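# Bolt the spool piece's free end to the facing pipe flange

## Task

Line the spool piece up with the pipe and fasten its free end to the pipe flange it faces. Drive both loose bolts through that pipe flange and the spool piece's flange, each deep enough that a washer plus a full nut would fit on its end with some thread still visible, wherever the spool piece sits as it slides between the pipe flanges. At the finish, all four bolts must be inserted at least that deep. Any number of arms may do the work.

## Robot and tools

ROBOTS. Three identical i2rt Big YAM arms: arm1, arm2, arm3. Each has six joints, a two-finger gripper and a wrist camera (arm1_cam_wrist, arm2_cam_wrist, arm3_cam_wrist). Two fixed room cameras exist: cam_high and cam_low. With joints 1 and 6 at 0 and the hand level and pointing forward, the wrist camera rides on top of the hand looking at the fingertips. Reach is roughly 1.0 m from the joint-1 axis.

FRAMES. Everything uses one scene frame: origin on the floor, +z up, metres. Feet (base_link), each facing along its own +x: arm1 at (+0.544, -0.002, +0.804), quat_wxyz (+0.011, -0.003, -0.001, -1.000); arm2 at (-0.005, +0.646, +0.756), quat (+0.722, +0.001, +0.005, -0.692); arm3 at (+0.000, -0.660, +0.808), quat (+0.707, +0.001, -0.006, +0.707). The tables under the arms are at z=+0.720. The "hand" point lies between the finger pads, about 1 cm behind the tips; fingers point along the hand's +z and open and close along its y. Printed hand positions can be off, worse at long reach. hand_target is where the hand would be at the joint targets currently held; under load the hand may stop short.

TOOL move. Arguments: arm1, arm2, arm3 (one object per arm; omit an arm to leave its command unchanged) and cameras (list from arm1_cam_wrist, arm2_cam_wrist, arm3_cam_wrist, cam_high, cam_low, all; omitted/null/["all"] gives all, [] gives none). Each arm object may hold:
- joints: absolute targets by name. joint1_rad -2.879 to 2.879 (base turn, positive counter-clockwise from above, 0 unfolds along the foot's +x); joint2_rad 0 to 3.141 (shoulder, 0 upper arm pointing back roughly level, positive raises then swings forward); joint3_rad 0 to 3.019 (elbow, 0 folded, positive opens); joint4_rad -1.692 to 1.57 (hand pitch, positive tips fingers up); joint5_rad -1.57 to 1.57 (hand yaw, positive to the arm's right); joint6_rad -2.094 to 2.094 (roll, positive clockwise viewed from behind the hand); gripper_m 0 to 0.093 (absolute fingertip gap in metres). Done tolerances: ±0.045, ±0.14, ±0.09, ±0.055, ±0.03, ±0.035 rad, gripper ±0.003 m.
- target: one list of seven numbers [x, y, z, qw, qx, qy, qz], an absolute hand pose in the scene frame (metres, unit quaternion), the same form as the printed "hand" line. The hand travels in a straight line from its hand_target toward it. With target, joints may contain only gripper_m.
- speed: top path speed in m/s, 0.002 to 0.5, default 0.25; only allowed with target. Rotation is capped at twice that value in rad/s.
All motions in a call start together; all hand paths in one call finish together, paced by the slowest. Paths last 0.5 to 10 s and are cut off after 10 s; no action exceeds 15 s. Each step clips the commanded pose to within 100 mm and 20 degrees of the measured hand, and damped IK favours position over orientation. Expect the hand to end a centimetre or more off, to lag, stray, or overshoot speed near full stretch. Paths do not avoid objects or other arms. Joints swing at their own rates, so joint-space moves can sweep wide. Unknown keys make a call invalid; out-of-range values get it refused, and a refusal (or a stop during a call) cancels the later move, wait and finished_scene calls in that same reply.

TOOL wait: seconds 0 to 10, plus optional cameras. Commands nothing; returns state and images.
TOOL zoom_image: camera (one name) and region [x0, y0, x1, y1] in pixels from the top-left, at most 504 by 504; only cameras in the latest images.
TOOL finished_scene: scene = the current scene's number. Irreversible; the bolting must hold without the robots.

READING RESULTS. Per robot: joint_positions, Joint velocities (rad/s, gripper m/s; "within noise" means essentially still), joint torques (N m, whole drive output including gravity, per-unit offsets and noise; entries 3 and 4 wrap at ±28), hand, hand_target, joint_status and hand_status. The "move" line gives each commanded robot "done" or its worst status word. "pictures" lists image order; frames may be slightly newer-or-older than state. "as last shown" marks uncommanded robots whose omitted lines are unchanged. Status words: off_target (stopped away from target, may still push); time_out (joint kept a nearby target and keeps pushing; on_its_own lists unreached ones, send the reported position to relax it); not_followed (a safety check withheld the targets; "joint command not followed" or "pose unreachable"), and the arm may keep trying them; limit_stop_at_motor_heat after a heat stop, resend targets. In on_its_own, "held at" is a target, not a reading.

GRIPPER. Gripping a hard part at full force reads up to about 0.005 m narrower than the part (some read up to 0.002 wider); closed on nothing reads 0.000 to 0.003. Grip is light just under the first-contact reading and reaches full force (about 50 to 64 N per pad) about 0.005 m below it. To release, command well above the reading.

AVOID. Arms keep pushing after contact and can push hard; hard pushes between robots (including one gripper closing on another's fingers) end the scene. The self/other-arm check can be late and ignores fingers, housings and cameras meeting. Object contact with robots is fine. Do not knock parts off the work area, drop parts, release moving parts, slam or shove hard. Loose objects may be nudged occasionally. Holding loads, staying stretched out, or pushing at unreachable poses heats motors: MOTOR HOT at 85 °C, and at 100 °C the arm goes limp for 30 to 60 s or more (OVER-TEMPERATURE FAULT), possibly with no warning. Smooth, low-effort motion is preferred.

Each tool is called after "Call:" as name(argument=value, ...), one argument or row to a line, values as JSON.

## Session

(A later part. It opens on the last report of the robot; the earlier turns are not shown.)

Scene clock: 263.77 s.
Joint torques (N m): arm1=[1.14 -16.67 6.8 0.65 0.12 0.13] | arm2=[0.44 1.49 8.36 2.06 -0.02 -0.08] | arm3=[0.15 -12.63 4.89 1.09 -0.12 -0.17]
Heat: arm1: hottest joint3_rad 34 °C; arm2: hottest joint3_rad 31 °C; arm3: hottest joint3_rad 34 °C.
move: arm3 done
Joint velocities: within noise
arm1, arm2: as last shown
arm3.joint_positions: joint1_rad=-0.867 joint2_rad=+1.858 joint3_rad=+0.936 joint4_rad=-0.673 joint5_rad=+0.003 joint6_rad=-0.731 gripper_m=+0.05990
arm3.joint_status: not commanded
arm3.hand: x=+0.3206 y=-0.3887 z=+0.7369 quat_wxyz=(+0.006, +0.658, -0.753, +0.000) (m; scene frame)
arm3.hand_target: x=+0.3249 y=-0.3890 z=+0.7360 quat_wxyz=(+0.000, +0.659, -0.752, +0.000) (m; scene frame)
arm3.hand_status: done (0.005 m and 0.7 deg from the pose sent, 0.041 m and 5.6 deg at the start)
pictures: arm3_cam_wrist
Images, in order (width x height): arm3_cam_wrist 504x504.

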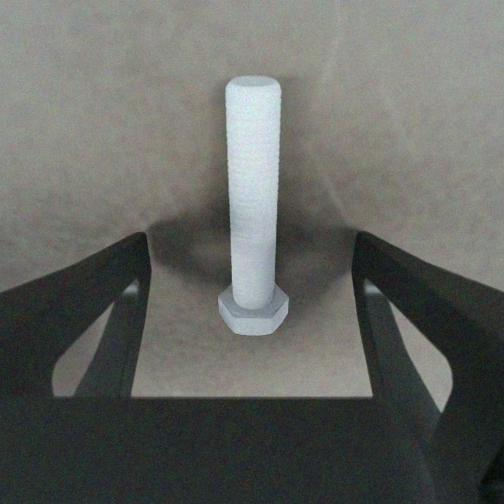

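Call:
move(
  arm3={"target":[0.3245,-0.395,0.736,0,0.659,-0.752,0],"speed":0.1},
  cameras=[],
)

Call:
move(
  arm3={"joints":{"gripper_m":0.003}},
  cameras=[],
)

Call:
move(
  arm3={"target":[0.3,-0.42,0.93,0,0.7071,-0.7071,0],"speed":0.2},
  cameras=[],
)

Call:
move(
  arm3={"target":[0.119,-0.36,0.91,-0.022,0.7071,-0.7071,-0.008],"speed":0.15},
  cameras=[],
)

Call:
move(
  arm3={"target":[0.119,-0.292,0.8965,-0.025,0.7071,-0.7071,-0.01],"speed":0.07},
  cameras=["arm3_cam_wrist","cam_high","cam_low"],
)

Call:
zoom_image(
  camera="cam_low",
  region=[400, 130, 504, 220],
)

Call:
zoom_image(
  camera="cam_high",
  region=[352, 217, 392, 277],
)

Scene clock: 273.77 s.
Joint torques (N m): arm1=[1.2 -16.73 6.79 0.66 0.11 0.13] | arm2=[0.44 1.44 8.35 2.04 -0.02 -0.08] | arm3=[-0.26 -13.63 4.44 1.05 -0.12 -0.2]
Heat: arm1: hottest joint3_rad 34 °C; arm2: hottest joint3_rad 31 °C; arm3: hottest joint3_rad 33 °C.
move: arm3 done
Joint velocities: within noise
arm1, arm2: as last shown
arm3.joint_positions: joint1_rad=-0.872 joint2_rad=+1.858 joint3_rad=+0.928 joint4_rad=-0.667 joint5_rad=+0.003 joint6_rad=-0.741 gripper_m=+0.05990
arm3.joint_status: not commanded
arm3.hand: x=+0.3194 y=-0.3924 z=+0.7350 quat_wxyz=(+0.008, +0.660, -0.752, +0.000) (m; scene frame)
arm3.hand_target: x=+0.3245 y=-0.3949 z=+0.7361 quat_wxyz=(+0.000, +0.659, -0.752, +0.000) (m; scene frame)
arm3.hand_status: done (0.006 m and 0.9 deg from the pose sent, 0.007 m and 0.7 deg at the start)
pictures: none
No camera images: "cameras" was empty.

Scene clock: 274.43 s.
Joint torques (N m): arm1=[1.14 -16.73 6.8 0.64 0.11 0.14] | arm2=[0.5 1.49 8.36 2.06 -0.03 -0.08] | arm3=[0.09 -13.74 4.4 0.98 -0.13 -0.18]
Heat: arm1: hottest joint3_rad 34 °C; arm2: hottest joint3_rad 31 °C; arm3: hottest joint3_rad 33 °C.
move: arm3 off_target
Joint velocities: within noise
arm1: as last shown
arm2.joint_positions: joint1_rad=-0.240 joint2_rad=+0.590 joint3_rad=+1.323 joint4_rad=-1.428 joint5_rad=-0.024 joint6_rad=-0.286 gripper_m=+0.09396
arm2.joint_status: not commanded
arm2.hand: x=-0.0419 y=+0.4280 z=+1.2502 quat_wxyz=(-0.225, -0.608, -0.673, +0.356) (m; scene frame)
arm2.hand_target: x=-0.0415 y=+0.4295 z=+1.2610 quat_wxyz=(-0.231, -0.604, -0.669, +0.366) (m; scene frame)
arm2.hand_status: not commanded
arm3.joint_positions: joint1_rad=-0.873 joint2_rad=+1.858 joint3_rad=+0.928 joint4_rad=-0.666 joint5_rad=+0.003 joint6_rad=-0.742 gripper_m=+0.01077
arm3.joint_status: gripper_m off_target (ended at +0.01079, target +0.00300)
arm3.hand: x=+0.3201 y=-0.3927 z=+0.7350 quat_wxyz=(+0.007, +0.659, -0.752, +0.000) (m; scene frame)
arm3.hand_target: x=+0.3245 y=-0.3950 z=+0.7361 quat_wxyz=(+0.000, +0.659, -0.752, +0.000) (m; scene frame)
arm3.hand_status: not commanded
pictures: none
No camera images: "cameras" was empty.

Scene clock: 276.23 s.
Joint torques (N m): arm1=[1.14 -16.67 6.78 0.65 0.11 0.14] | arm2=[0.44 1.49 8.35 2.06 -0.02 -0.08] | arm3=[-0.15 -10.17 10.8 0.02 -0.12 -0.17]
Heat: arm1: hottest joint3_rad 34 °C; arm2: hottest joint3_rad 31 °C; arm3: hottest joint3_rad 33 °C.
move: arm3 off_target
Joint velocities: within noise
arm1.joint_positions: joint1_rad=+0.200 joint2_rad=+1.785 joint3_rad=+1.209 joint4_rad=-1.033 joint5_rad=-0.003 joint6_rad=+1.791 gripper_m=+0.03204
arm1.joint_status: not commanded
arm1.hand: x=+0.0769 y=-0.1076 z=+0.8402 quat_wxyz=(+0.012, -0.708, +0.706, -0.010) (m; scene frame)
arm1.hand_target: x=+0.0710 y=-0.1109 z=+0.8520 quat_wxyz=(+0.000, -0.707, +0.707, +0.000) (m; scene frame)
arm1.hand_status: not commanded
arm2: as last shown
arm3.joint_positions: joint1_rad=-0.881 joint2_rad=+1.439 joint3_rad=+0.975 joint4_rad=-1.163 joint5_rad=+0.003 joint6_rad=-0.881 gripper_m=+0.01077
arm3.joint_status: not commanded
arm3.hand: x=+0.2828 y=-0.4282 z=+0.9103 quat_wxyz=(+0.023, +0.707, -0.707, -0.002) (m; scene frame)
arm3.hand_target: x=+0.2993 y=-0.4206 z=+0.9301 quat_wxyz=(+0.000, +0.707, -0.707, +0.000) (m; scene frame)
arm3.hand_status: off_target (0.027 m and 2.6 deg from the pose sent, 0.198 m and 7.5 deg at the start)
pictures: none
No camera images: "cameras" was empty.

Scene clock: 278.53 s.
Joint torques (N m): arm1=[1.26 -16.79 6.79 0.66 0.11 0.13] | arm2=[0.44 1.44 8.35 2.04 -0.02 -0.08] | arm3=[1.32 -8.59 7.38 1.11 0.04 0.07]
Heat: arm1: hottest joint3_rad 34 °C; arm2: hottest joint3_rad 31 °C; arm3: hottest joint3_rad 33 °C.
move: arm3 done
Joint velocities: within noise
arm1, arm2: as last shown
arm3.joint_positions: joint1_rad=-0.388 joint2_rad=+1.280 joint3_rad=+0.807 joint4_rad=-1.095 joint5_rad=-0.004 joint6_rad=-0.388 gripper_m=+0.01077
arm3.joint_status: not commanded
arm3.hand: x=+0.1196 y=-0.3657 z=+0.9041 quat_wxyz=(-0.006, +0.707, -0.707, -0.003) (m; scene frame)
arm3.hand_target: x=+0.1190 y=-0.3601 z=+0.9101 quat_wxyz=(-0.022, +0.707, -0.707, -0.008) (m; scene frame)
arm3.hand_status: done (0.008 m and 1.9 deg from the pose sent, 0.177 m and 5.2 deg at the start)
pictures: none
No camera images: "cameras" was empty.

Scene clock: 280.13 s.
Joint torques (N m): arm1=[1.2 -16.85 6.76 0.68 0.12 0.14] | arm2=[0.44 1.44 8.35 2.06 -0.02 -0.07] | arm3=[1.38 -9.23 11.12 1.03 0.04 0.04]
Heat: arm1: hottest joint3_rad 34 °C; arm2: hottest joint3_rad 31 °C; arm3: hottest joint3_rad 33 °C.
move: arm3 off_target
Joint velocities: within noise
arm1, arm2: as last shown
arm3.joint_positions: joint1_rad=-0.323 joint2_rad=+1.440 joint3_rad=+0.887 joint4_rad=-1.039 joint5_rad=-0.003 joint6_rad=-0.323 gripper_m=+0.01077
arm3.joint_status: not commanded
arm3.hand: x=+0.1135 y=-0.3197 z=+0.8800 quat_wxyz=(+0.004, +0.707, -0.707, +0.003) (m; scene frame)
arm3.hand_target: x=+0.1185 y=-0.2932 z=+0.8974 quat_wxyz=(-0.025, +0.707, -0.707, -0.010) (m; scene frame)
arm3.hand_status: off_target (0.033 m and 3.7 deg from the pose sent, 0.074 m and 2.3 deg at the start)
pictures: arm3_cam_wrist, cam_high, cam_low
Images, in order (width x height): arm3_cam_wrist 504x504, cam_high 504x504, cam_low 504x504.

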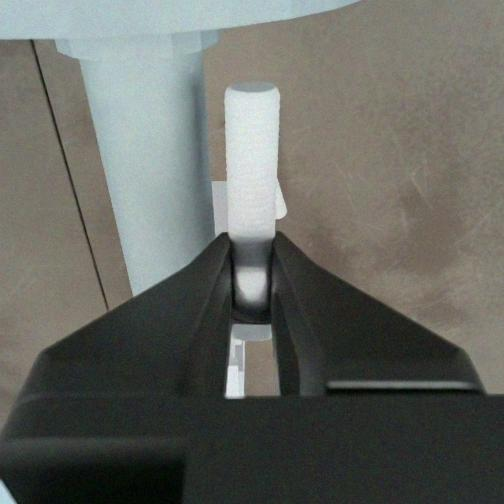

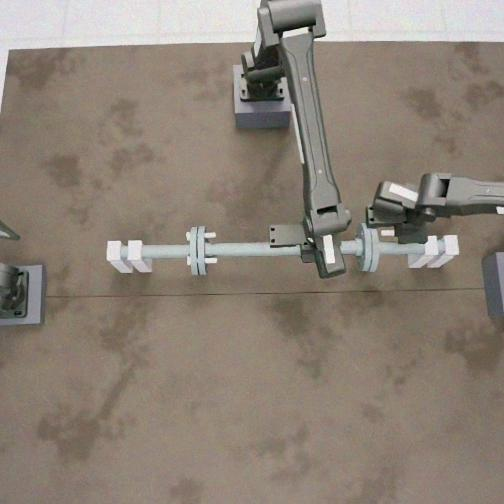

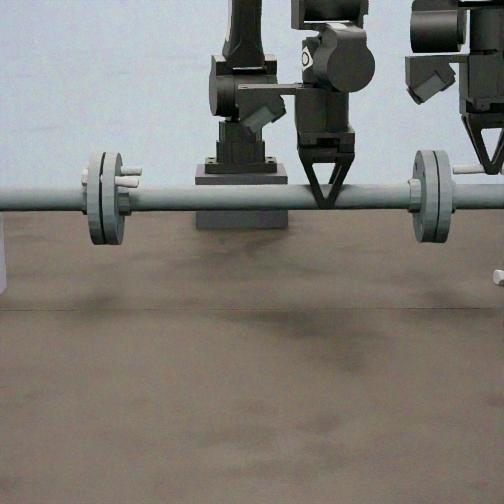

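Scaled by 4.846 from the camera's 504x504 image, which has a finer 720x720 frame.

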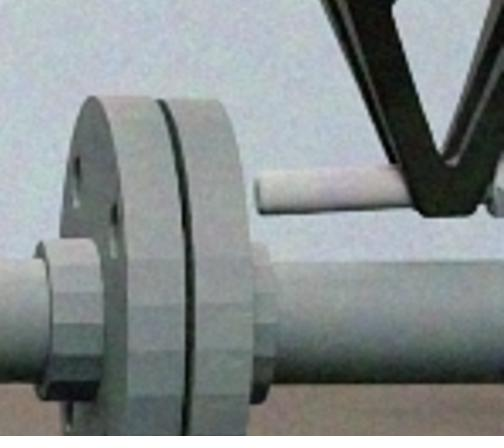

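Scaled by 8.400 from the camera's 504x504 image, which has a finer 720x720 frame.

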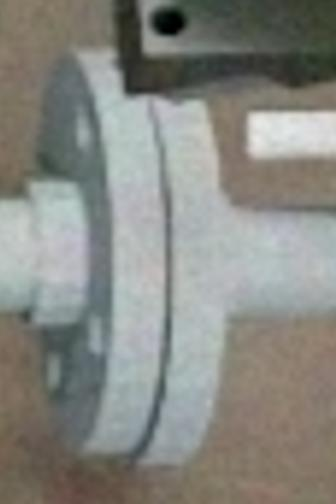

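Call:
move(
  arm3={"target":[0.1185,-0.268,0.8965,-0.036,0.7071,-0.7071,-0.01],"speed":0.04},
  cameras=["arm3_cam_wrist","cam_low","cam_high"],
)

Call:
zoom_image(
  camera="cam_low",
  region=[400, 130, 504, 220],
)

Call:
zoom_image(
  camera="cam_high",
  region=[352, 217, 392, 277],
)

Scene clock: 287.70 s.
Joint torques (N m): arm1=[1.14 -16.73 6.79 0.65 0.12 0.14] | arm2=[0.44 1.44 8.36 2.07 -0.02 -0.08] | arm3=[1.38 -9.64 11.06 1.1 0.05 0.04]
Heat: arm1: hottest joint3_rad 34 °C; arm2: hottest joint3_rad 31 °C; arm3: hottest joint3_rad 35 °C.
move: arm3 off_target
Joint velocities: within noise
arm1, arm2: as last shown
arm3.joint_positions: joint1_rad=-0.300 joint2_rad=+1.484 joint3_rad=+0.936 joint4_rad=-1.023 joint5_rad=+0.008 joint6_rad=-0.299 gripper_m=+0.01077
arm3.joint_status: not commanded
arm3.hand: x=+0.1140 y=-0.2959 z=+0.8804 quat_wxyz=(-0.007, +0.707, -0.707, +0.003) (m; scene frame)
arm3.hand_target: x=+0.1180 y=-0.2694 z=+0.8972 quat_wxyz=(-0.036, +0.707, -0.707, -0.010) (m; scene frame)
arm3.hand_status: off_target (0.033 m and 3.6 deg from the pose sent, 0.055 m and 4.9 deg at the start)
pictures: arm3_cam_wrist, cam_high, cam_low
Images, in order (width x height): arm3_cam_wrist 504x504, cam_high 504x504, cam_low 504x504.

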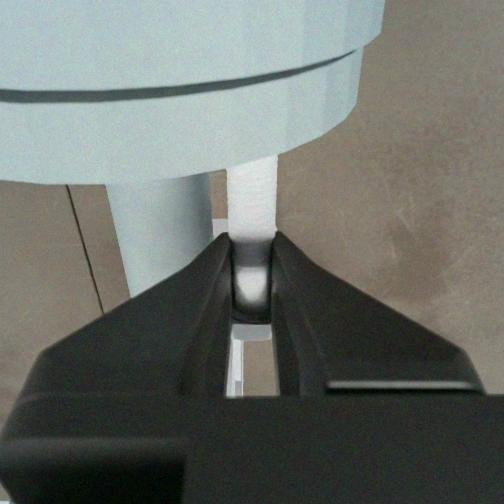

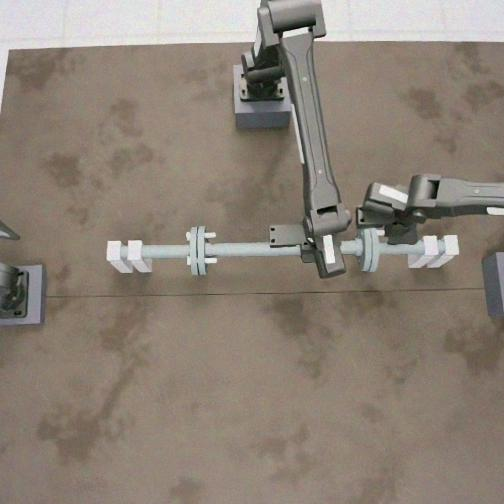

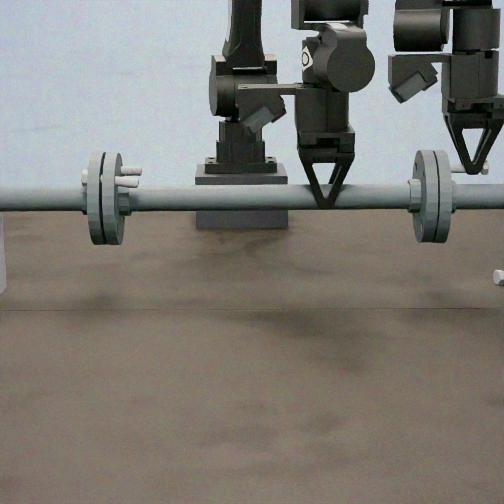

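Scaled by 4.846 from the camera's 504x504 image, which has a finer 720x720 frame.

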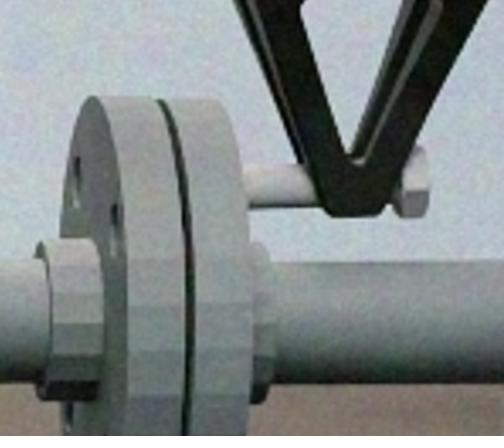

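Scaled by 8.400 from the camera's 504x504 image, which has a finer 720x720 frame.

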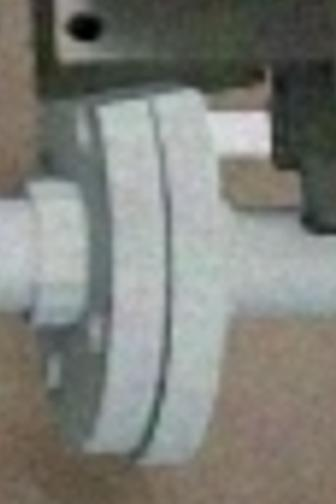

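Call:
move(
  arm3={"target":[0.1185,-0.252,0.8965,-0.034,0.7071,-0.7071,-0.01],"speed":0.04},
  cameras=["arm3_cam_wrist","cam_low","cam_high"],
)

Call:
zoom_image(
  camera="cam_low",
  region=[400, 130, 504, 220],
)

Call:
zoom_image(
  camera="cam_high",
  region=[352, 217, 392, 277],
)

Scene clock: 292.97 s.
Joint torques (N m): arm1=[1.2 -16.79 6.9 0.59 0.09 0.13] | arm2=[0.44 1.49 8.36 2.06 -0.02 -0.08] | arm3=[1.49 -10.4 11.08 0.83 0 0.05]
Heat: arm1: hottest joint3_rad 34 °C; arm2: hottest joint3_rad 31 °C; arm3: hottest joint3_rad 35 °C.
move: arm3 off_target
Joint velocities: within noise
arm1.joint_positions: joint1_rad=+0.200 joint2_rad=+1.785 joint3_rad=+1.207 joint4_rad=-1.033 joint5_rad=-0.002 joint6_rad=+1.791 gripper_m=+0.03204
arm1.joint_status: not commanded
arm1.hand: x=+0.0774 y=-0.1073 z=+0.8397 quat_wxyz=(+0.013, -0.708, +0.706, -0.010) (m; scene frame)
arm1.hand_target: x=+0.0712 y=-0.1109 z=+0.8519 quat_wxyz=(+0.000, -0.707, +0.707, +0.000) (m; scene frame)
arm1.hand_status: not commanded
arm2: as last shown
arm3.joint_positions: joint1_rad=-0.289 joint2_rad=+1.524 joint3_rad=+0.982 joint4_rad=-1.023 joint5_rad=+0.008 joint6_rad=-0.290 gripper_m=+0.01077
arm3.joint_status: not commanded
arm3.hand: x=+0.1152 y=-0.2776 z=+0.8809 quat_wxyz=(-0.010, +0.708, -0.707, +0.002) (m; scene frame)
arm3.hand_target: x=+0.1181 y=-0.2531 z=+0.8971 quat_wxyz=(-0.034, +0.707, -0.707, -0.010) (m; scene frame)
arm3.hand_status: off_target (0.030 m and 3.1 deg from the pose sent, 0.047 m and 3.4 deg at the start)
pictures: arm3_cam_wrist, cam_high, cam_low
Images, in order (width x height): arm3_cam_wrist 504x504, cam_high 504x504, cam_low 504x504.

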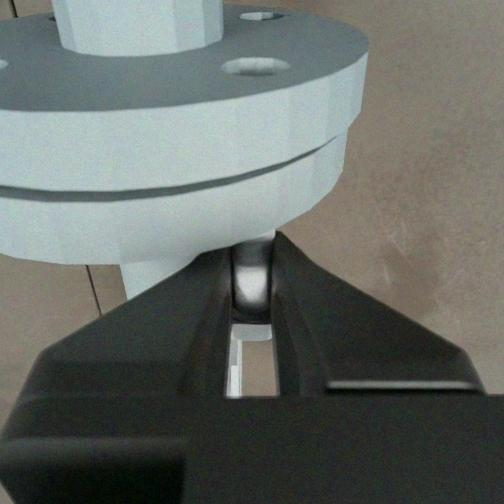

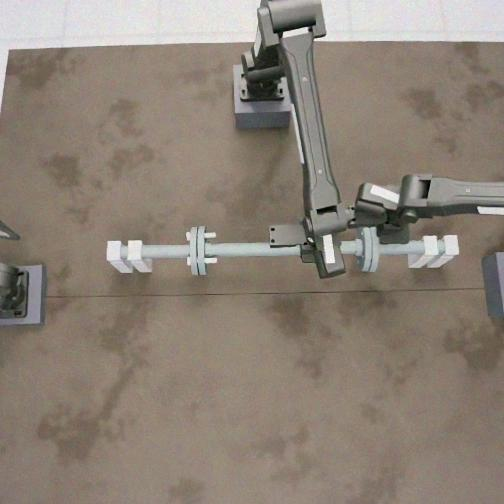

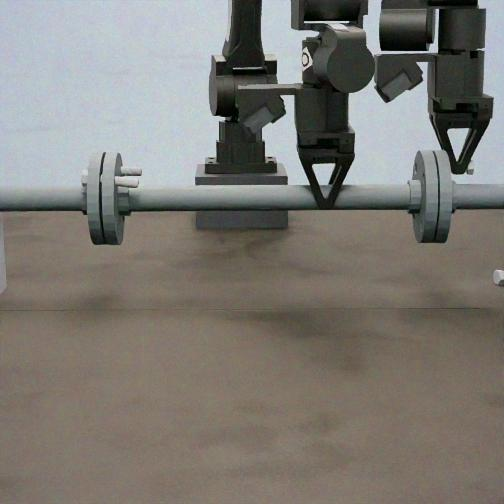

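Scaled by 4.846 from the camera's 504x504 image, which has a finer 720x720 frame.

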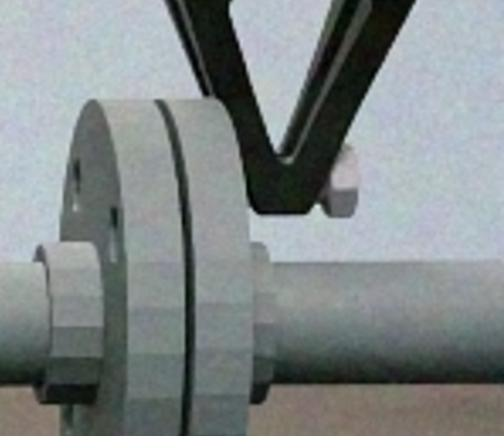

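Scaled by 8.400 from the camera's 504x504 image, which has a finer 720x720 frame.

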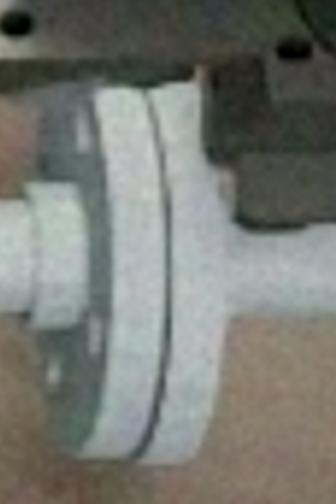

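Call:
zoom_image(
  camera="arm3_cam_wrist",
  region=[180, 20, 340, 180],
)

Call:
zoom_image(
  camera="cam_low",
  region=[405, 140, 465, 200],
)

Scaled by 3.150 from the camera's 504x504 image, which has a finer 720x720 frame.

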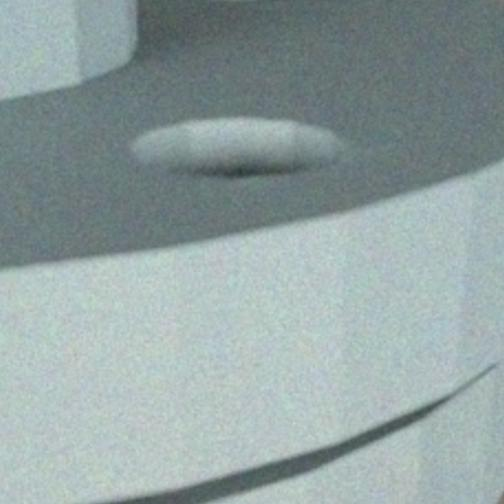

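Scaled by 8.400 from the camera's 504x504 image, which has a finer 720x720 frame.

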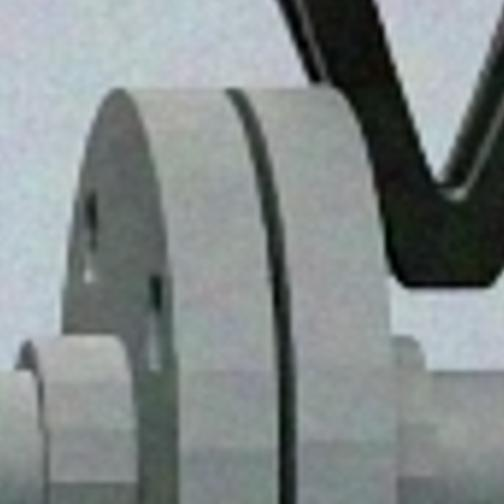

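Call:
move(
  arm3={"joints":{"gripper_m":0.045}},
  cameras=[],
)

Call:
move(
  arm3={"target":[0.119,-0.333,0.889,-0.02,0.7071,-0.7071,-0.008],"speed":0.06},
  cameras=["arm3_cam_wrist","cam_low"],
)

Call:
zoom_image(
  camera="cam_low",
  region=[400, 130, 504, 220],
)

Scene clock: 302.30 s.
Joint torques (N m): arm1=[1.2 -16.73 6.89 0.65 0.11 0.13] | arm2=[0.38 1.44 8.35 2.06 -0.02 -0.08] | arm3=[1.38 -10.52 10.91 0.8 0.01 0.03]
Heat: arm1: hottest joint3_rad 35 °C; arm2: hottest joint3_rad 32 °C; arm3: hottest joint3_rad 35 °C.
move: arm3 done
Joint velocities: within noise
arm1.joint_positions: joint1_rad=+0.200 joint2_rad=+1.785 joint3_rad=+1.207 joint4_rad=-1.033 joint5_rad=-0.003 joint6_rad=+1.791 gripper_m=+0.03204
arm1.joint_status: not commanded
arm1.hand: x=+0.0774 y=-0.1075 z=+0.8397 quat_wxyz=(+0.013, -0.708, +0.706, -0.010) (m; scene frame)
arm1.hand_target: x=+0.0711 y=-0.1109 z=+0.8519 quat_wxyz=(+0.000, -0.707, +0.707, +0.000) (m; scene frame)
arm1.hand_status: not commanded
arm2: as last shown
arm3.joint_positions: joint1_rad=-0.289 joint2_rad=+1.524 joint3_rad=+0.984 joint4_rad=-1.023 joint5_rad=+0.008 joint6_rad=-0.289 gripper_m=+0.04486
arm3.joint_status: all done
arm3.hand: x=+0.1155 y=-0.2766 z=+0.8816 quat_wxyz=(-0.011, +0.707, -0.707, +0.001) (m; scene frame)
arm3.hand_target: x=+0.1181 y=-0.2532 z=+0.8970 quat_wxyz=(-0.034, +0.707, -0.707, -0.010) (m; scene frame)
arm3.hand_status: not commanded
pictures: none
No camera images: "cameras" was empty.

Scene clock: 304.23 s.
Joint torques (N m): arm1=[1.2 -16.67 6.89 0.62 0.11 0.13] | arm2=[0.44 1.44 8.36 2.04 -0.02 -0.08] | arm3=[-0.26 -9.7 6.86 0.98 -0.22 -0.19]
Heat: arm1: hottest joint3_rad 35 °C; arm2: hottest joint3_rad 32 °C; arm3: hottest joint3_rad 35 °C.
move: arm3 done
Joint velocities: within noise
arm1, arm2: as last shown
arm3.joint_positions: joint1_rad=-0.338 joint2_rad=+1.381 joint3_rad=+0.839 joint4_rad=-1.023 joint5_rad=+0.003 joint6_rad=-0.337 gripper_m=+0.04493
arm3.joint_status: not commanded
arm3.hand: x=+0.1148 y=-0.3349 z=+0.8839 quat_wxyz=(-0.009, +0.707, -0.707, -0.001) (m; scene frame)
arm3.hand_target: x=+0.1190 y=-0.3330 z=+0.8891 quat_wxyz=(-0.020, +0.707, -0.707, -0.008) (m; scene frame)
arm3.hand_status: done (0.007 m and 1.5 deg from the pose sent, 0.057 m and 1.5 deg at the start)
pictures: arm3_cam_wrist, cam_low
Images, in order (width x height): arm3_cam_wrist 504x504, cam_low 504x504.

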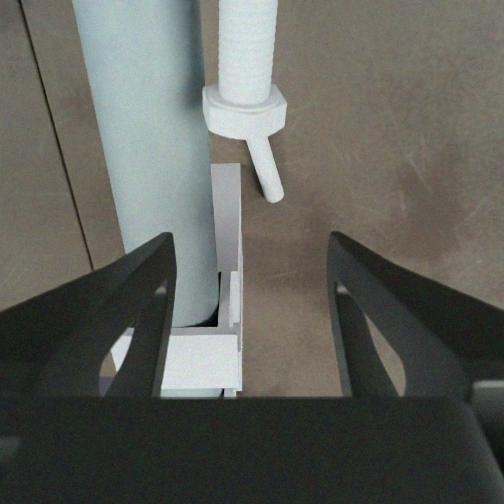

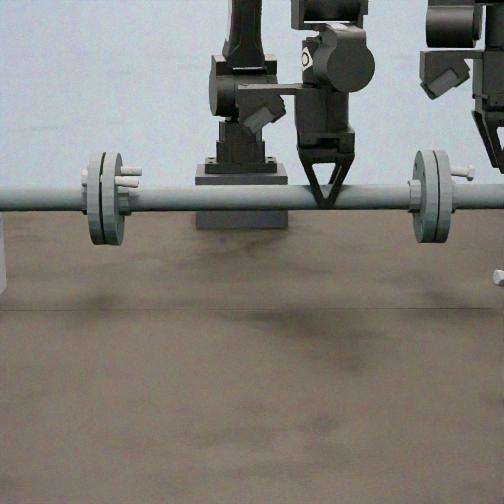

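Scaled by 4.846 from the camera's 504x504 image, which has a finer 720x720 frame.

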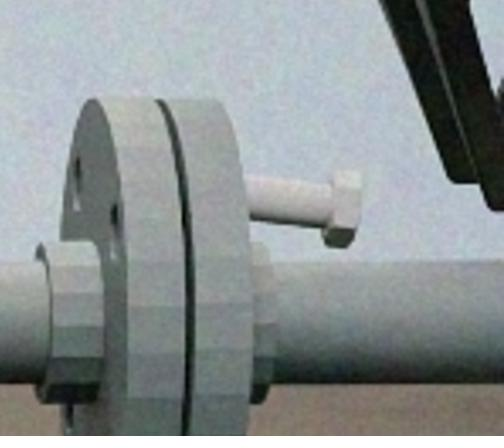

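Call:
move(
  arm3={"target":[0.118,-0.333,0.884,-0.02,0.7071,-0.7071,-0.008],"speed":0.1,"joints":{"gripper_m":0.0}},
  cameras=[],
)

Call:
move(
  arm3={"target":[0.118,-0.268,0.894,-0.025,0.7071,-0.7071,-0.01],"speed":0.05},
  cameras=["arm3_cam_wrist","cam_low","cam_high"],
)

Call:
zoom_image(
  camera="cam_low",
  region=[400, 130, 504, 220],
)

Scene clock: 310.27 s.
Joint torques (N m): arm1=[1.14 -16.67 6.89 0.62 0.11 0.13] | arm2=[0.44 1.44 8.35 2.04 -0.02 -0.08] | arm3=[0.03 -9.11 6.8 1.14 -0.22 -0.14]
Heat: arm1: hottest joint3_rad 35 °C; arm2: hottest joint3_rad 32 °C; arm3: hottest joint3_rad 35 °C.
move: arm3 done
Joint velocities: within noise
arm1: as last shown
arm2.joint_positions: joint1_rad=-0.240 joint2_rad=+0.590 joint3_rad=+1.323 joint4_rad=-1.428 joint5_rad=-0.024 joint6_rad=-0.286 gripper_m=+0.09396
arm2.joint_status: not commanded
arm2.hand: x=-0.0419 y=+0.4280 z=+1.2502 quat_wxyz=(-0.225, -0.608, -0.673, +0.356) (m; scene frame)
arm2.hand_target: x=-0.0415 y=+0.4295 z=+1.2610 quat_wxyz=(-0.231, -0.604, -0.669, +0.366) (m; scene frame)
arm2.hand_status: not commanded
arm3.joint_positions: joint1_rad=-0.338 joint2_rad=+1.381 joint3_rad=+0.830 joint4_rad=-1.011 joint5_rad=+0.003 joint6_rad=-0.338 gripper_m=+0.00063
arm3.joint_status: all done
arm3.hand: x=+0.1144 y=-0.3359 z=+0.8810 quat_wxyz=(-0.010, +0.707, -0.707, -0.001) (m; scene frame)
arm3.hand_target: x=+0.1180 y=-0.3330 z=+0.8841 quat_wxyz=(-0.020, +0.707, -0.707, -0.008) (m; scene frame)
arm3.hand_status: done (0.005 m and 1.3 deg from the pose sent, 0.004 m and 1.5 deg at the start)
pictures: none
No camera images: "cameras" was empty.

Scene clock: 312.17 s.
Joint torques (N m): arm1=[1.14 -16.67 6.89 0.64 0.13 0.13] | arm2=[0.44 1.44 8.35 2.06 -0.02 -0.08] | arm3=[2.32 -8.64 12.37 1.26 -0.34 0.04]
Heat: arm1: hottest joint3_rad 35 °C; arm2: hottest joint3_rad 32 °C; arm3: hottest joint3_rad 35 °C.
move: arm3 off_target
Joint velocities: within noise
arm1, arm2: as last shown
arm1.hand: x=+0.0774 y=-0.1076 z=+0.8397 quat_wxyz=(+0.012, -0.708, +0.706, -0.011) (m; scene frame)
arm3.joint_positions: joint1_rad=-0.314 joint2_rad=+1.483 joint3_rad=+0.925 joint4_rad=-1.045 joint5_rad=+0.007 joint6_rad=-0.304 gripper_m=+0.00063
arm3.joint_status: not commanded
arm3.hand: x=+0.1161 y=-0.3071 z=+0.8776 quat_wxyz=(+0.007, +0.704, -0.711, +0.009) (m; scene frame)
arm3.hand_target: x=+0.1170 y=-0.2704 z=+0.8953 quat_wxyz=(-0.025, +0.707, -0.707, -0.011) (m; scene frame)
arm3.hand_status: off_target (0.042 m and 4.3 deg from the pose sent, 0.069 m and 2.0 deg at the start)
pictures: arm3_cam_wrist, cam_high, cam_low
Images, in order (width x height): arm3_cam_wrist 504x504, cam_high 504x504, cam_low 504x504.

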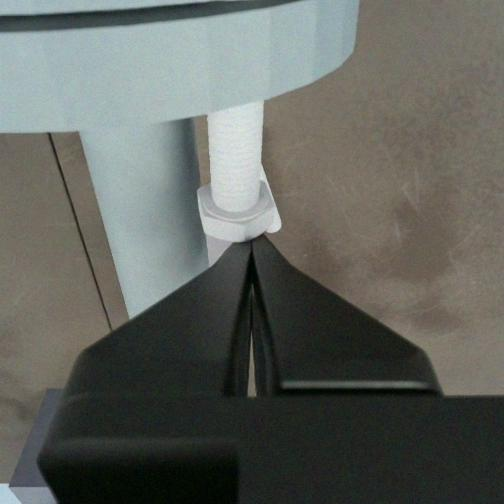

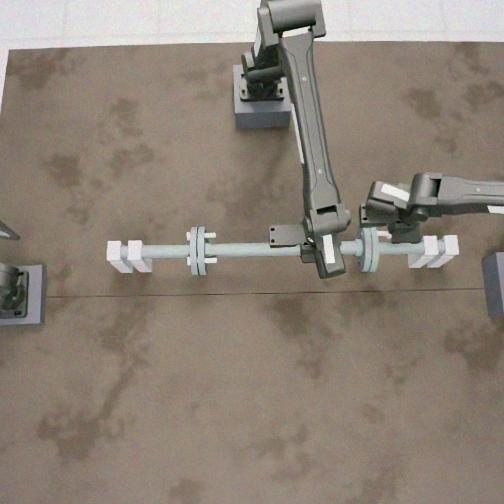

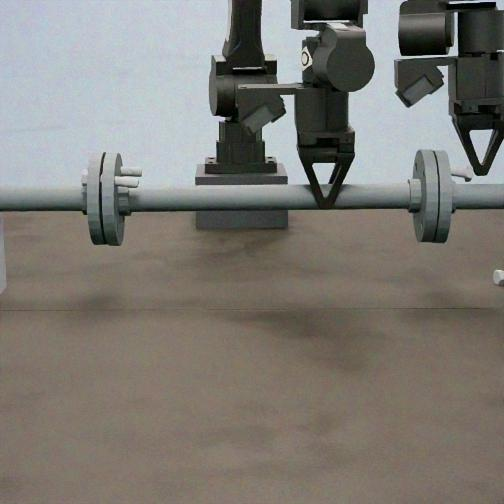

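Scaled by 4.846 from the camera's 504x504 image, which has a finer 720x720 frame.

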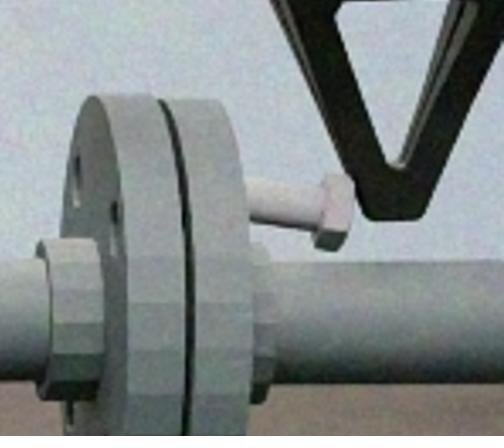

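Call:
move(
  arm3={"target":[0.117,-0.335,0.884,-0.02,0.7071,-0.7071,-0.008],"speed":0.1},
  cameras=[],
)

Call:
move(
  arm3={"joints":{"gripper_m":0.05}},
  cameras=[],
)

Call:
move(
  arm3={"target":[0.116,-0.268,0.892,-0.025,0.7071,-0.7071,-0.01],"speed":0.06},
  cameras=["arm3_cam_wrist","cam_low"],
)

Call:
zoom_image(
  camera="cam_low",
  region=[400, 130, 504, 220],
)

Scene clock: 321.47 s.
Joint torques (N m): arm1=[1.14 -16.67 6.89 0.65 0.13 0.13] | arm2=[0.44 1.44 8.35 2.06 -0.02 -0.08] | arm3=[-0.26 -9.82 6.8 1.16 -0.21 -0.15]
Heat: arm1: hottest joint3_rad 36 °C; arm2: hottest joint3_rad 32 °C; arm3: hottest joint3_rad 36 °C.
move: arm3 done
Joint velocities: within noise
arm1, arm2: as last shown
arm3.joint_positions: joint1_rad=-0.334 joint2_rad=+1.382 joint3_rad=+0.824 joint4_rad=-1.011 joint5_rad=+0.003 joint6_rad=-0.334 gripper_m=+0.00063
arm3.joint_status: not commanded
arm3.hand: x=+0.1124 y=-0.3381 z=+0.8786 quat_wxyz=(-0.007, +0.707, -0.707, +0.000) (m; scene frame)
arm3.hand_target: x=+0.1169 y=-0.3351 z=+0.8840 quat_wxyz=(-0.020, +0.707, -0.707, -0.008) (m; scene frame)
arm3.hand_status: done (0.008 m and 1.8 deg from the pose sent, 0.029 m and 3.7 deg at the start)
pictures: none
No camera images: "cameras" was empty.

Scene clock: 322.17 s.
Joint torques (N m): arm1=[1.2 -16.73 6.89 0.64 0.14 0.14] | arm2=[0.5 1.49 8.35 2.06 -0.02 -0.08] | arm3=[-0.26 -9.76 6.83 1.13 -0.21 -0.16]
Heat: arm1: hottest joint3_rad 36 °C; arm2: hottest joint3_rad 32 °C; arm3: hottest joint3_rad 36 °C.
move: arm3 done
Joint velocities: within noise
arm1, arm2: as last shown
arm3.joint_positions: joint1_rad=-0.334 joint2_rad=+1.382 joint3_rad=+0.824 joint4_rad=-1.011 joint5_rad=+0.003 joint6_rad=-0.334 gripper_m=+0.04982
arm3.joint_status: all done
arm3.hand: x=+0.1124 y=-0.3381 z=+0.8786 quat_wxyz=(-0.007, +0.707, -0.707, +0.000) (m; scene frame)
arm3.hand_target: x=+0.1169 y=-0.3351 z=+0.8840 quat_wxyz=(-0.020, +0.707, -0.707, -0.008) (m; scene frame)
arm3.hand_status: not commanded
pictures: none
No camera images: "cameras" was empty.

Scene clock: 323.87 s.
Joint torques (N m): arm1=[1.14 -16.67 6.89 0.62 0.13 0.13] | arm2=[0.38 1.44 8.35 2.06 -0.03 -0.08] | arm3=[1.49 -9.76 10.78 0.44 -0.11 0.06]
Heat: arm1: hottest joint3_rad 36 °C; arm2: hottest joint3_rad 32 °C; arm3: hottest joint3_rad 36 °C.
move: arm3 off_target
Joint velocities: within noise
arm1, arm2: as last shown
arm3.joint_positions: joint1_rad=-0.298 joint2_rad=+1.499 joint3_rad=+0.945 joint4_rad=-1.011 joint5_rad=+0.002 joint6_rad=-0.298 gripper_m=+0.04991
arm3.joint_status: not commanded
arm3.hand: x=+0.1142 y=-0.2899 z=+0.8780 quat_wxyz=(-0.008, +0.707, -0.707, -0.001) (m; scene frame)
arm3.hand_target: x=+0.1158 y=-0.2688 z=+0.8924 quat_wxyz=(-0.025, +0.707, -0.707, -0.010) (m; scene frame)
arm3.hand_status: off_target (0.026 m and 2.2 deg from the pose sent, 0.071 m and 2.4 deg at the start)
pictures: arm3_cam_wrist, cam_low
Images, in order (width x height): arm3_cam_wrist 504x504, cam_low 504x504.

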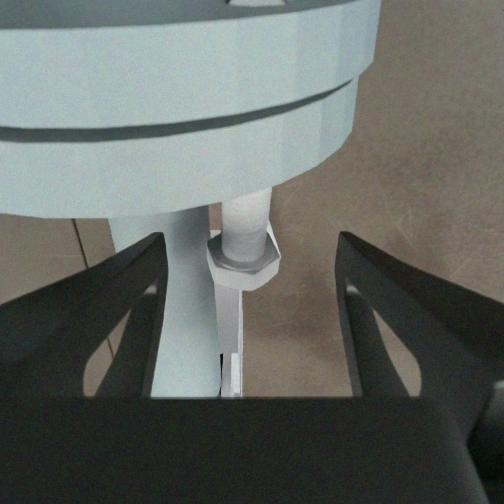

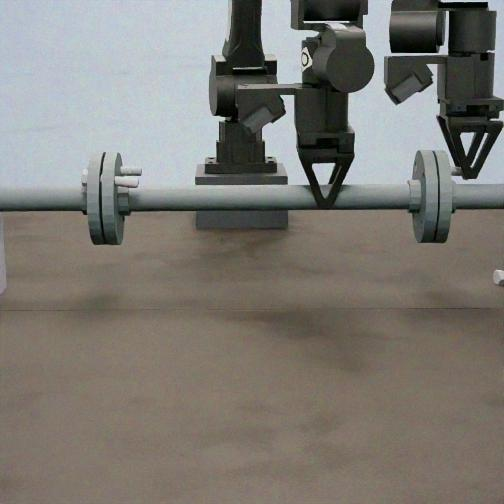

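Scaled by 4.846 from the camera's 504x504 image, which has a finer 720x720 frame.

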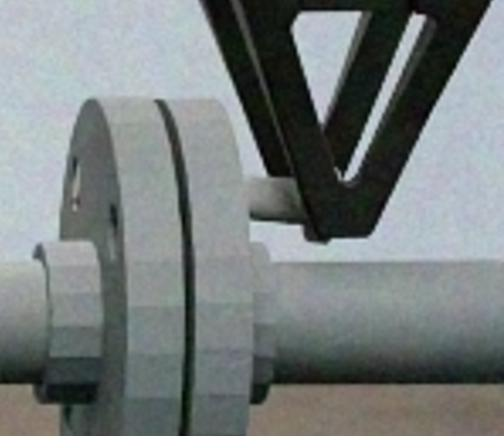

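Call:
move(
  arm3={"joints":{"gripper_m":0.012}},
  cameras=[],
)

Call:
move(
  arm3={"target":[0.1175,-0.265,0.898,-0.005,0.7071,-0.7071,0.01],"speed":0.04},
  cameras=["arm3_cam_wrist","cam_low"],
)

Call:
zoom_image(
  camera="cam_low",
  region=[400, 130, 504, 220],
)

Scene clock: 327.10 s.
Joint torques (N m): arm1=[1.14 -16.73 6.89 0.61 0.13 0.13] | arm2=[0.44 1.49 8.36 2.06 -0.02 -0.08] | arm3=[1.38 -9.82 10.84 0.46 -0.11 0.03]
Heat: arm1: hottest joint3_rad 36 °C; arm2: hottest joint3_rad 32 °C; arm3: hottest joint3_rad 36 °C.
move: arm3 off_target
Joint velocities: within noise
arm1, arm2: as last shown
arm3.joint_positions: joint1_rad=-0.298 joint2_rad=+1.499 joint3_rad=+0.945 joint4_rad=-1.011 joint5_rad=+0.002 joint6_rad=-0.297 gripper_m=+0.01797
arm3.joint_status: gripper_m off_target (ended at +0.01799, target +0.01200)
arm3.hand: x=+0.1140 y=-0.2898 z=+0.8779 quat_wxyz=(-0.008, +0.707, -0.707, -0.001) (m; scene frame)
arm3.hand_target: x=+0.1157 y=-0.2688 z=+0.8924 quat_wxyz=(-0.025, +0.707, -0.707, -0.010) (m; scene frame)
arm3.hand_status: not commanded
pictures: none
No camera images: "cameras" was empty.

Scene clock: 328.37 s.
Joint torques (N m): arm1=[1.14 -16.73 6.87 0.62 0.13 0.14] | arm2=[0.44 1.44 8.35 2.06 -0.02 -0.08] | arm3=[1.32 -10.64 11.1 0.23 0.09 0.05]
Heat: arm1: hottest joint3_rad 36 °C; arm2: hottest joint3_rad 32 °C; arm3: hottest joint3_rad 36 °C.
move: arm3 off_target
Joint velocities: within noise
arm1.joint_positions: joint1_rad=+0.200 joint2_rad=+1.785 joint3_rad=+1.207 joint4_rad=-1.033 joint5_rad=-0.003 joint6_rad=+1.791 gripper_m=+0.03204
arm1.joint_status: not commanded
arm1.hand: x=+0.0774 y=-0.1076 z=+0.8397 quat_wxyz=(+0.012, -0.708, +0.706, -0.011) (m; scene frame)
arm1.hand_target: x=+0.0711 y=-0.1109 z=+0.8519 quat_wxyz=(+0.000, -0.707, +0.707, +0.000) (m; scene frame)
arm1.hand_status: not commanded
arm2: as last shown
arm3.joint_positions: joint1_rad=-0.292 joint2_rad=+1.535 joint3_rad=+0.996 joint4_rad=-1.082 joint5_rad=+0.013 joint6_rad=-0.293 gripper_m=+0.01797
arm3.joint_status: not commanded
arm3.hand: x=+0.1148 y=-0.2867 z=+0.8817 quat_wxyz=(+0.013, +0.708, -0.706, +0.017) (m; scene frame)
arm3.hand_target: x=+0.1172 y=-0.2659 z=+0.8982 quat_wxyz=(-0.005, +0.707, -0.707, +0.010) (m; scene frame)
arm3.hand_status: off_target (0.027 m and 2.3 deg from the pose sent, 0.032 m and 1.3 deg at the start)
pictures: arm3_cam_wrist, cam_low
Images, in order (width x height): arm3_cam_wrist 504x504, cam_low 504x504.

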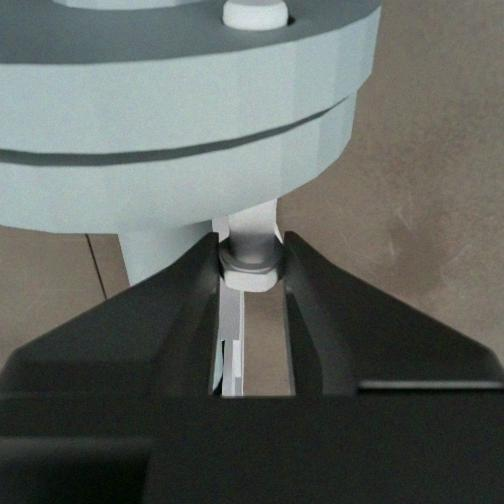

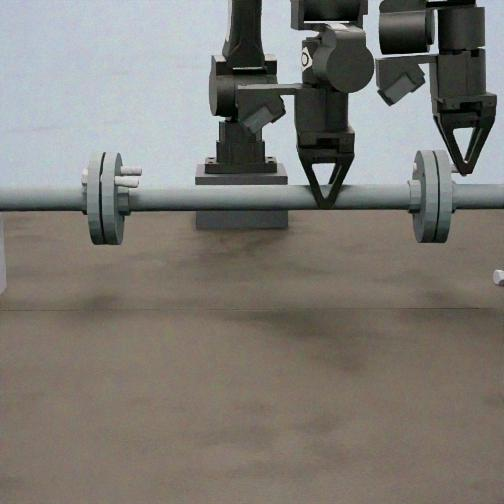

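Scaled by 4.846 from the camera's 504x504 image, which has a finer 720x720 frame.

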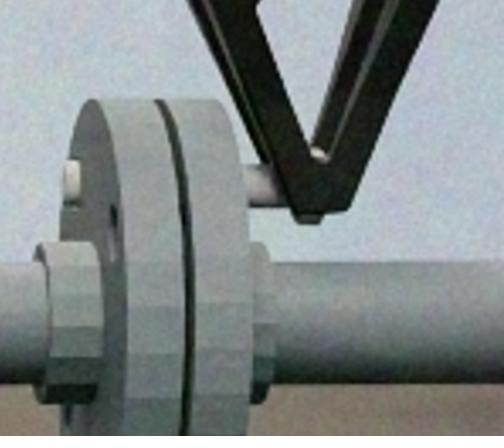

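Call:
move(
  arm3={"target":[0.117,-0.247,0.897,-0.015,0.7071,-0.7071,0.0],"speed":0.04},
  cameras=["arm3_cam_wrist","cam_low"],
)

Call:
zoom_image(
  camera="cam_low",
  region=[400, 130, 504, 220],
)

Scene clock: 332.97 s.
Joint torques (N m): arm1=[1.2 -16.67 6.9 0.62 0.13 0.13] | arm2=[0.44 1.49 8.35 2.06 -0.03 -0.08] | arm3=[1.55 -10.7 11.48 0.96 -0.18 0.05]
Heat: arm1: hottest joint3_rad 36 °C; arm2: hottest joint3_rad 32 °C; arm3: hottest joint3_rad 36 °C.
move: arm3 off_target
Joint velocities: within noise
arm1.joint_positions: joint1_rad=+0.200 joint2_rad=+1.785 joint3_rad=+1.207 joint4_rad=-1.033 joint5_rad=-0.003 joint6_rad=+1.791 gripper_m=+0.03204
arm1.joint_status: not commanded
arm1.hand: x=+0.0774 y=-0.1076 z=+0.8397 quat_wxyz=(+0.012, -0.708, +0.706, -0.011) (m; scene frame)
arm1.hand_target: x=+0.0711 y=-0.1109 z=+0.8519 quat_wxyz=(+0.000, -0.707, +0.707, +0.000) (m; scene frame)
arm1.hand_status: not commanded
arm2: as last shown
arm3.joint_positions: joint1_rad=-0.285 joint2_rad=+1.556 joint3_rad=+1.019 joint4_rad=-1.082 joint5_rad=+0.012 joint6_rad=-0.285 gripper_m=+0.01797
arm3.joint_status: not commanded
arm3.hand: x=+0.1141 y=-0.2775 z=+0.8810 quat_wxyz=(+0.013, +0.708, -0.706, +0.016) (m; scene frame)
arm3.hand_target: x=+0.1165 y=-0.2485 z=+0.8979 quat_wxyz=(-0.015, +0.707, -0.707, -0.001) (m; scene frame)
arm3.hand_status: off_target (0.035 m and 3.7 deg from the pose sent, 0.043 m and 3.8 deg at the start)
pictures: arm3_cam_wrist, cam_low
led back after a hold (arm3 arm): the arm was led back toward your command in small steps, so it may still be short of it.
pose unreachable (arm3 arm): on one or more control steps of this call this arm could not follow its commanded pose, so it was not sent that pose on those steps. It may still have moved: this result reports where it is.
cause: moving toward the commanded pose would bring a part of the arm too close to another arm (this arm's wrist camera and the arm1 arm's wrist (the part past joint 5), at the place that arm is still heading or pushing toward).
Images, in order (width x height): arm3_cam_wrist 504x504, cam_low 504x504.

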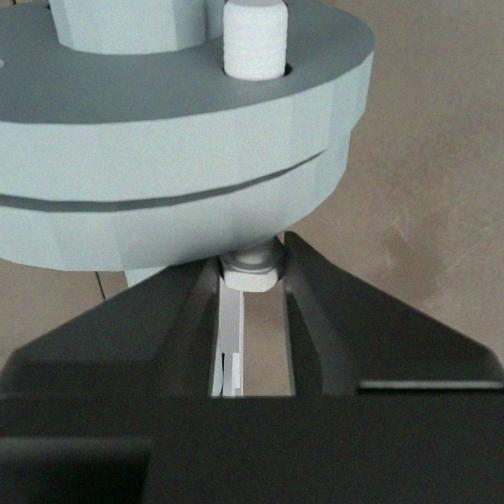

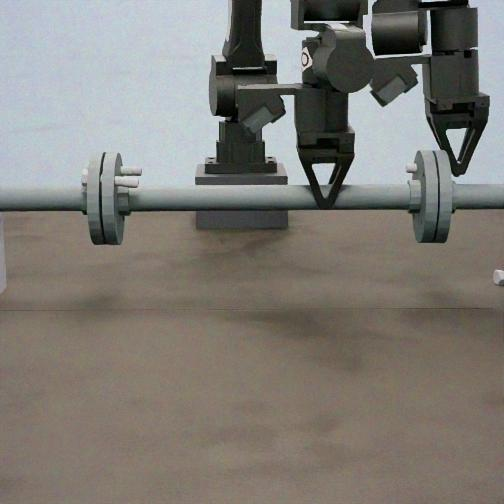

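Scaled by 4.846 from the camera's 504x504 image, which has a finer 720x720 frame.

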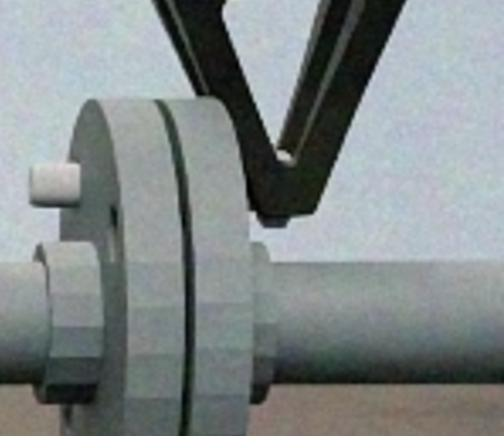

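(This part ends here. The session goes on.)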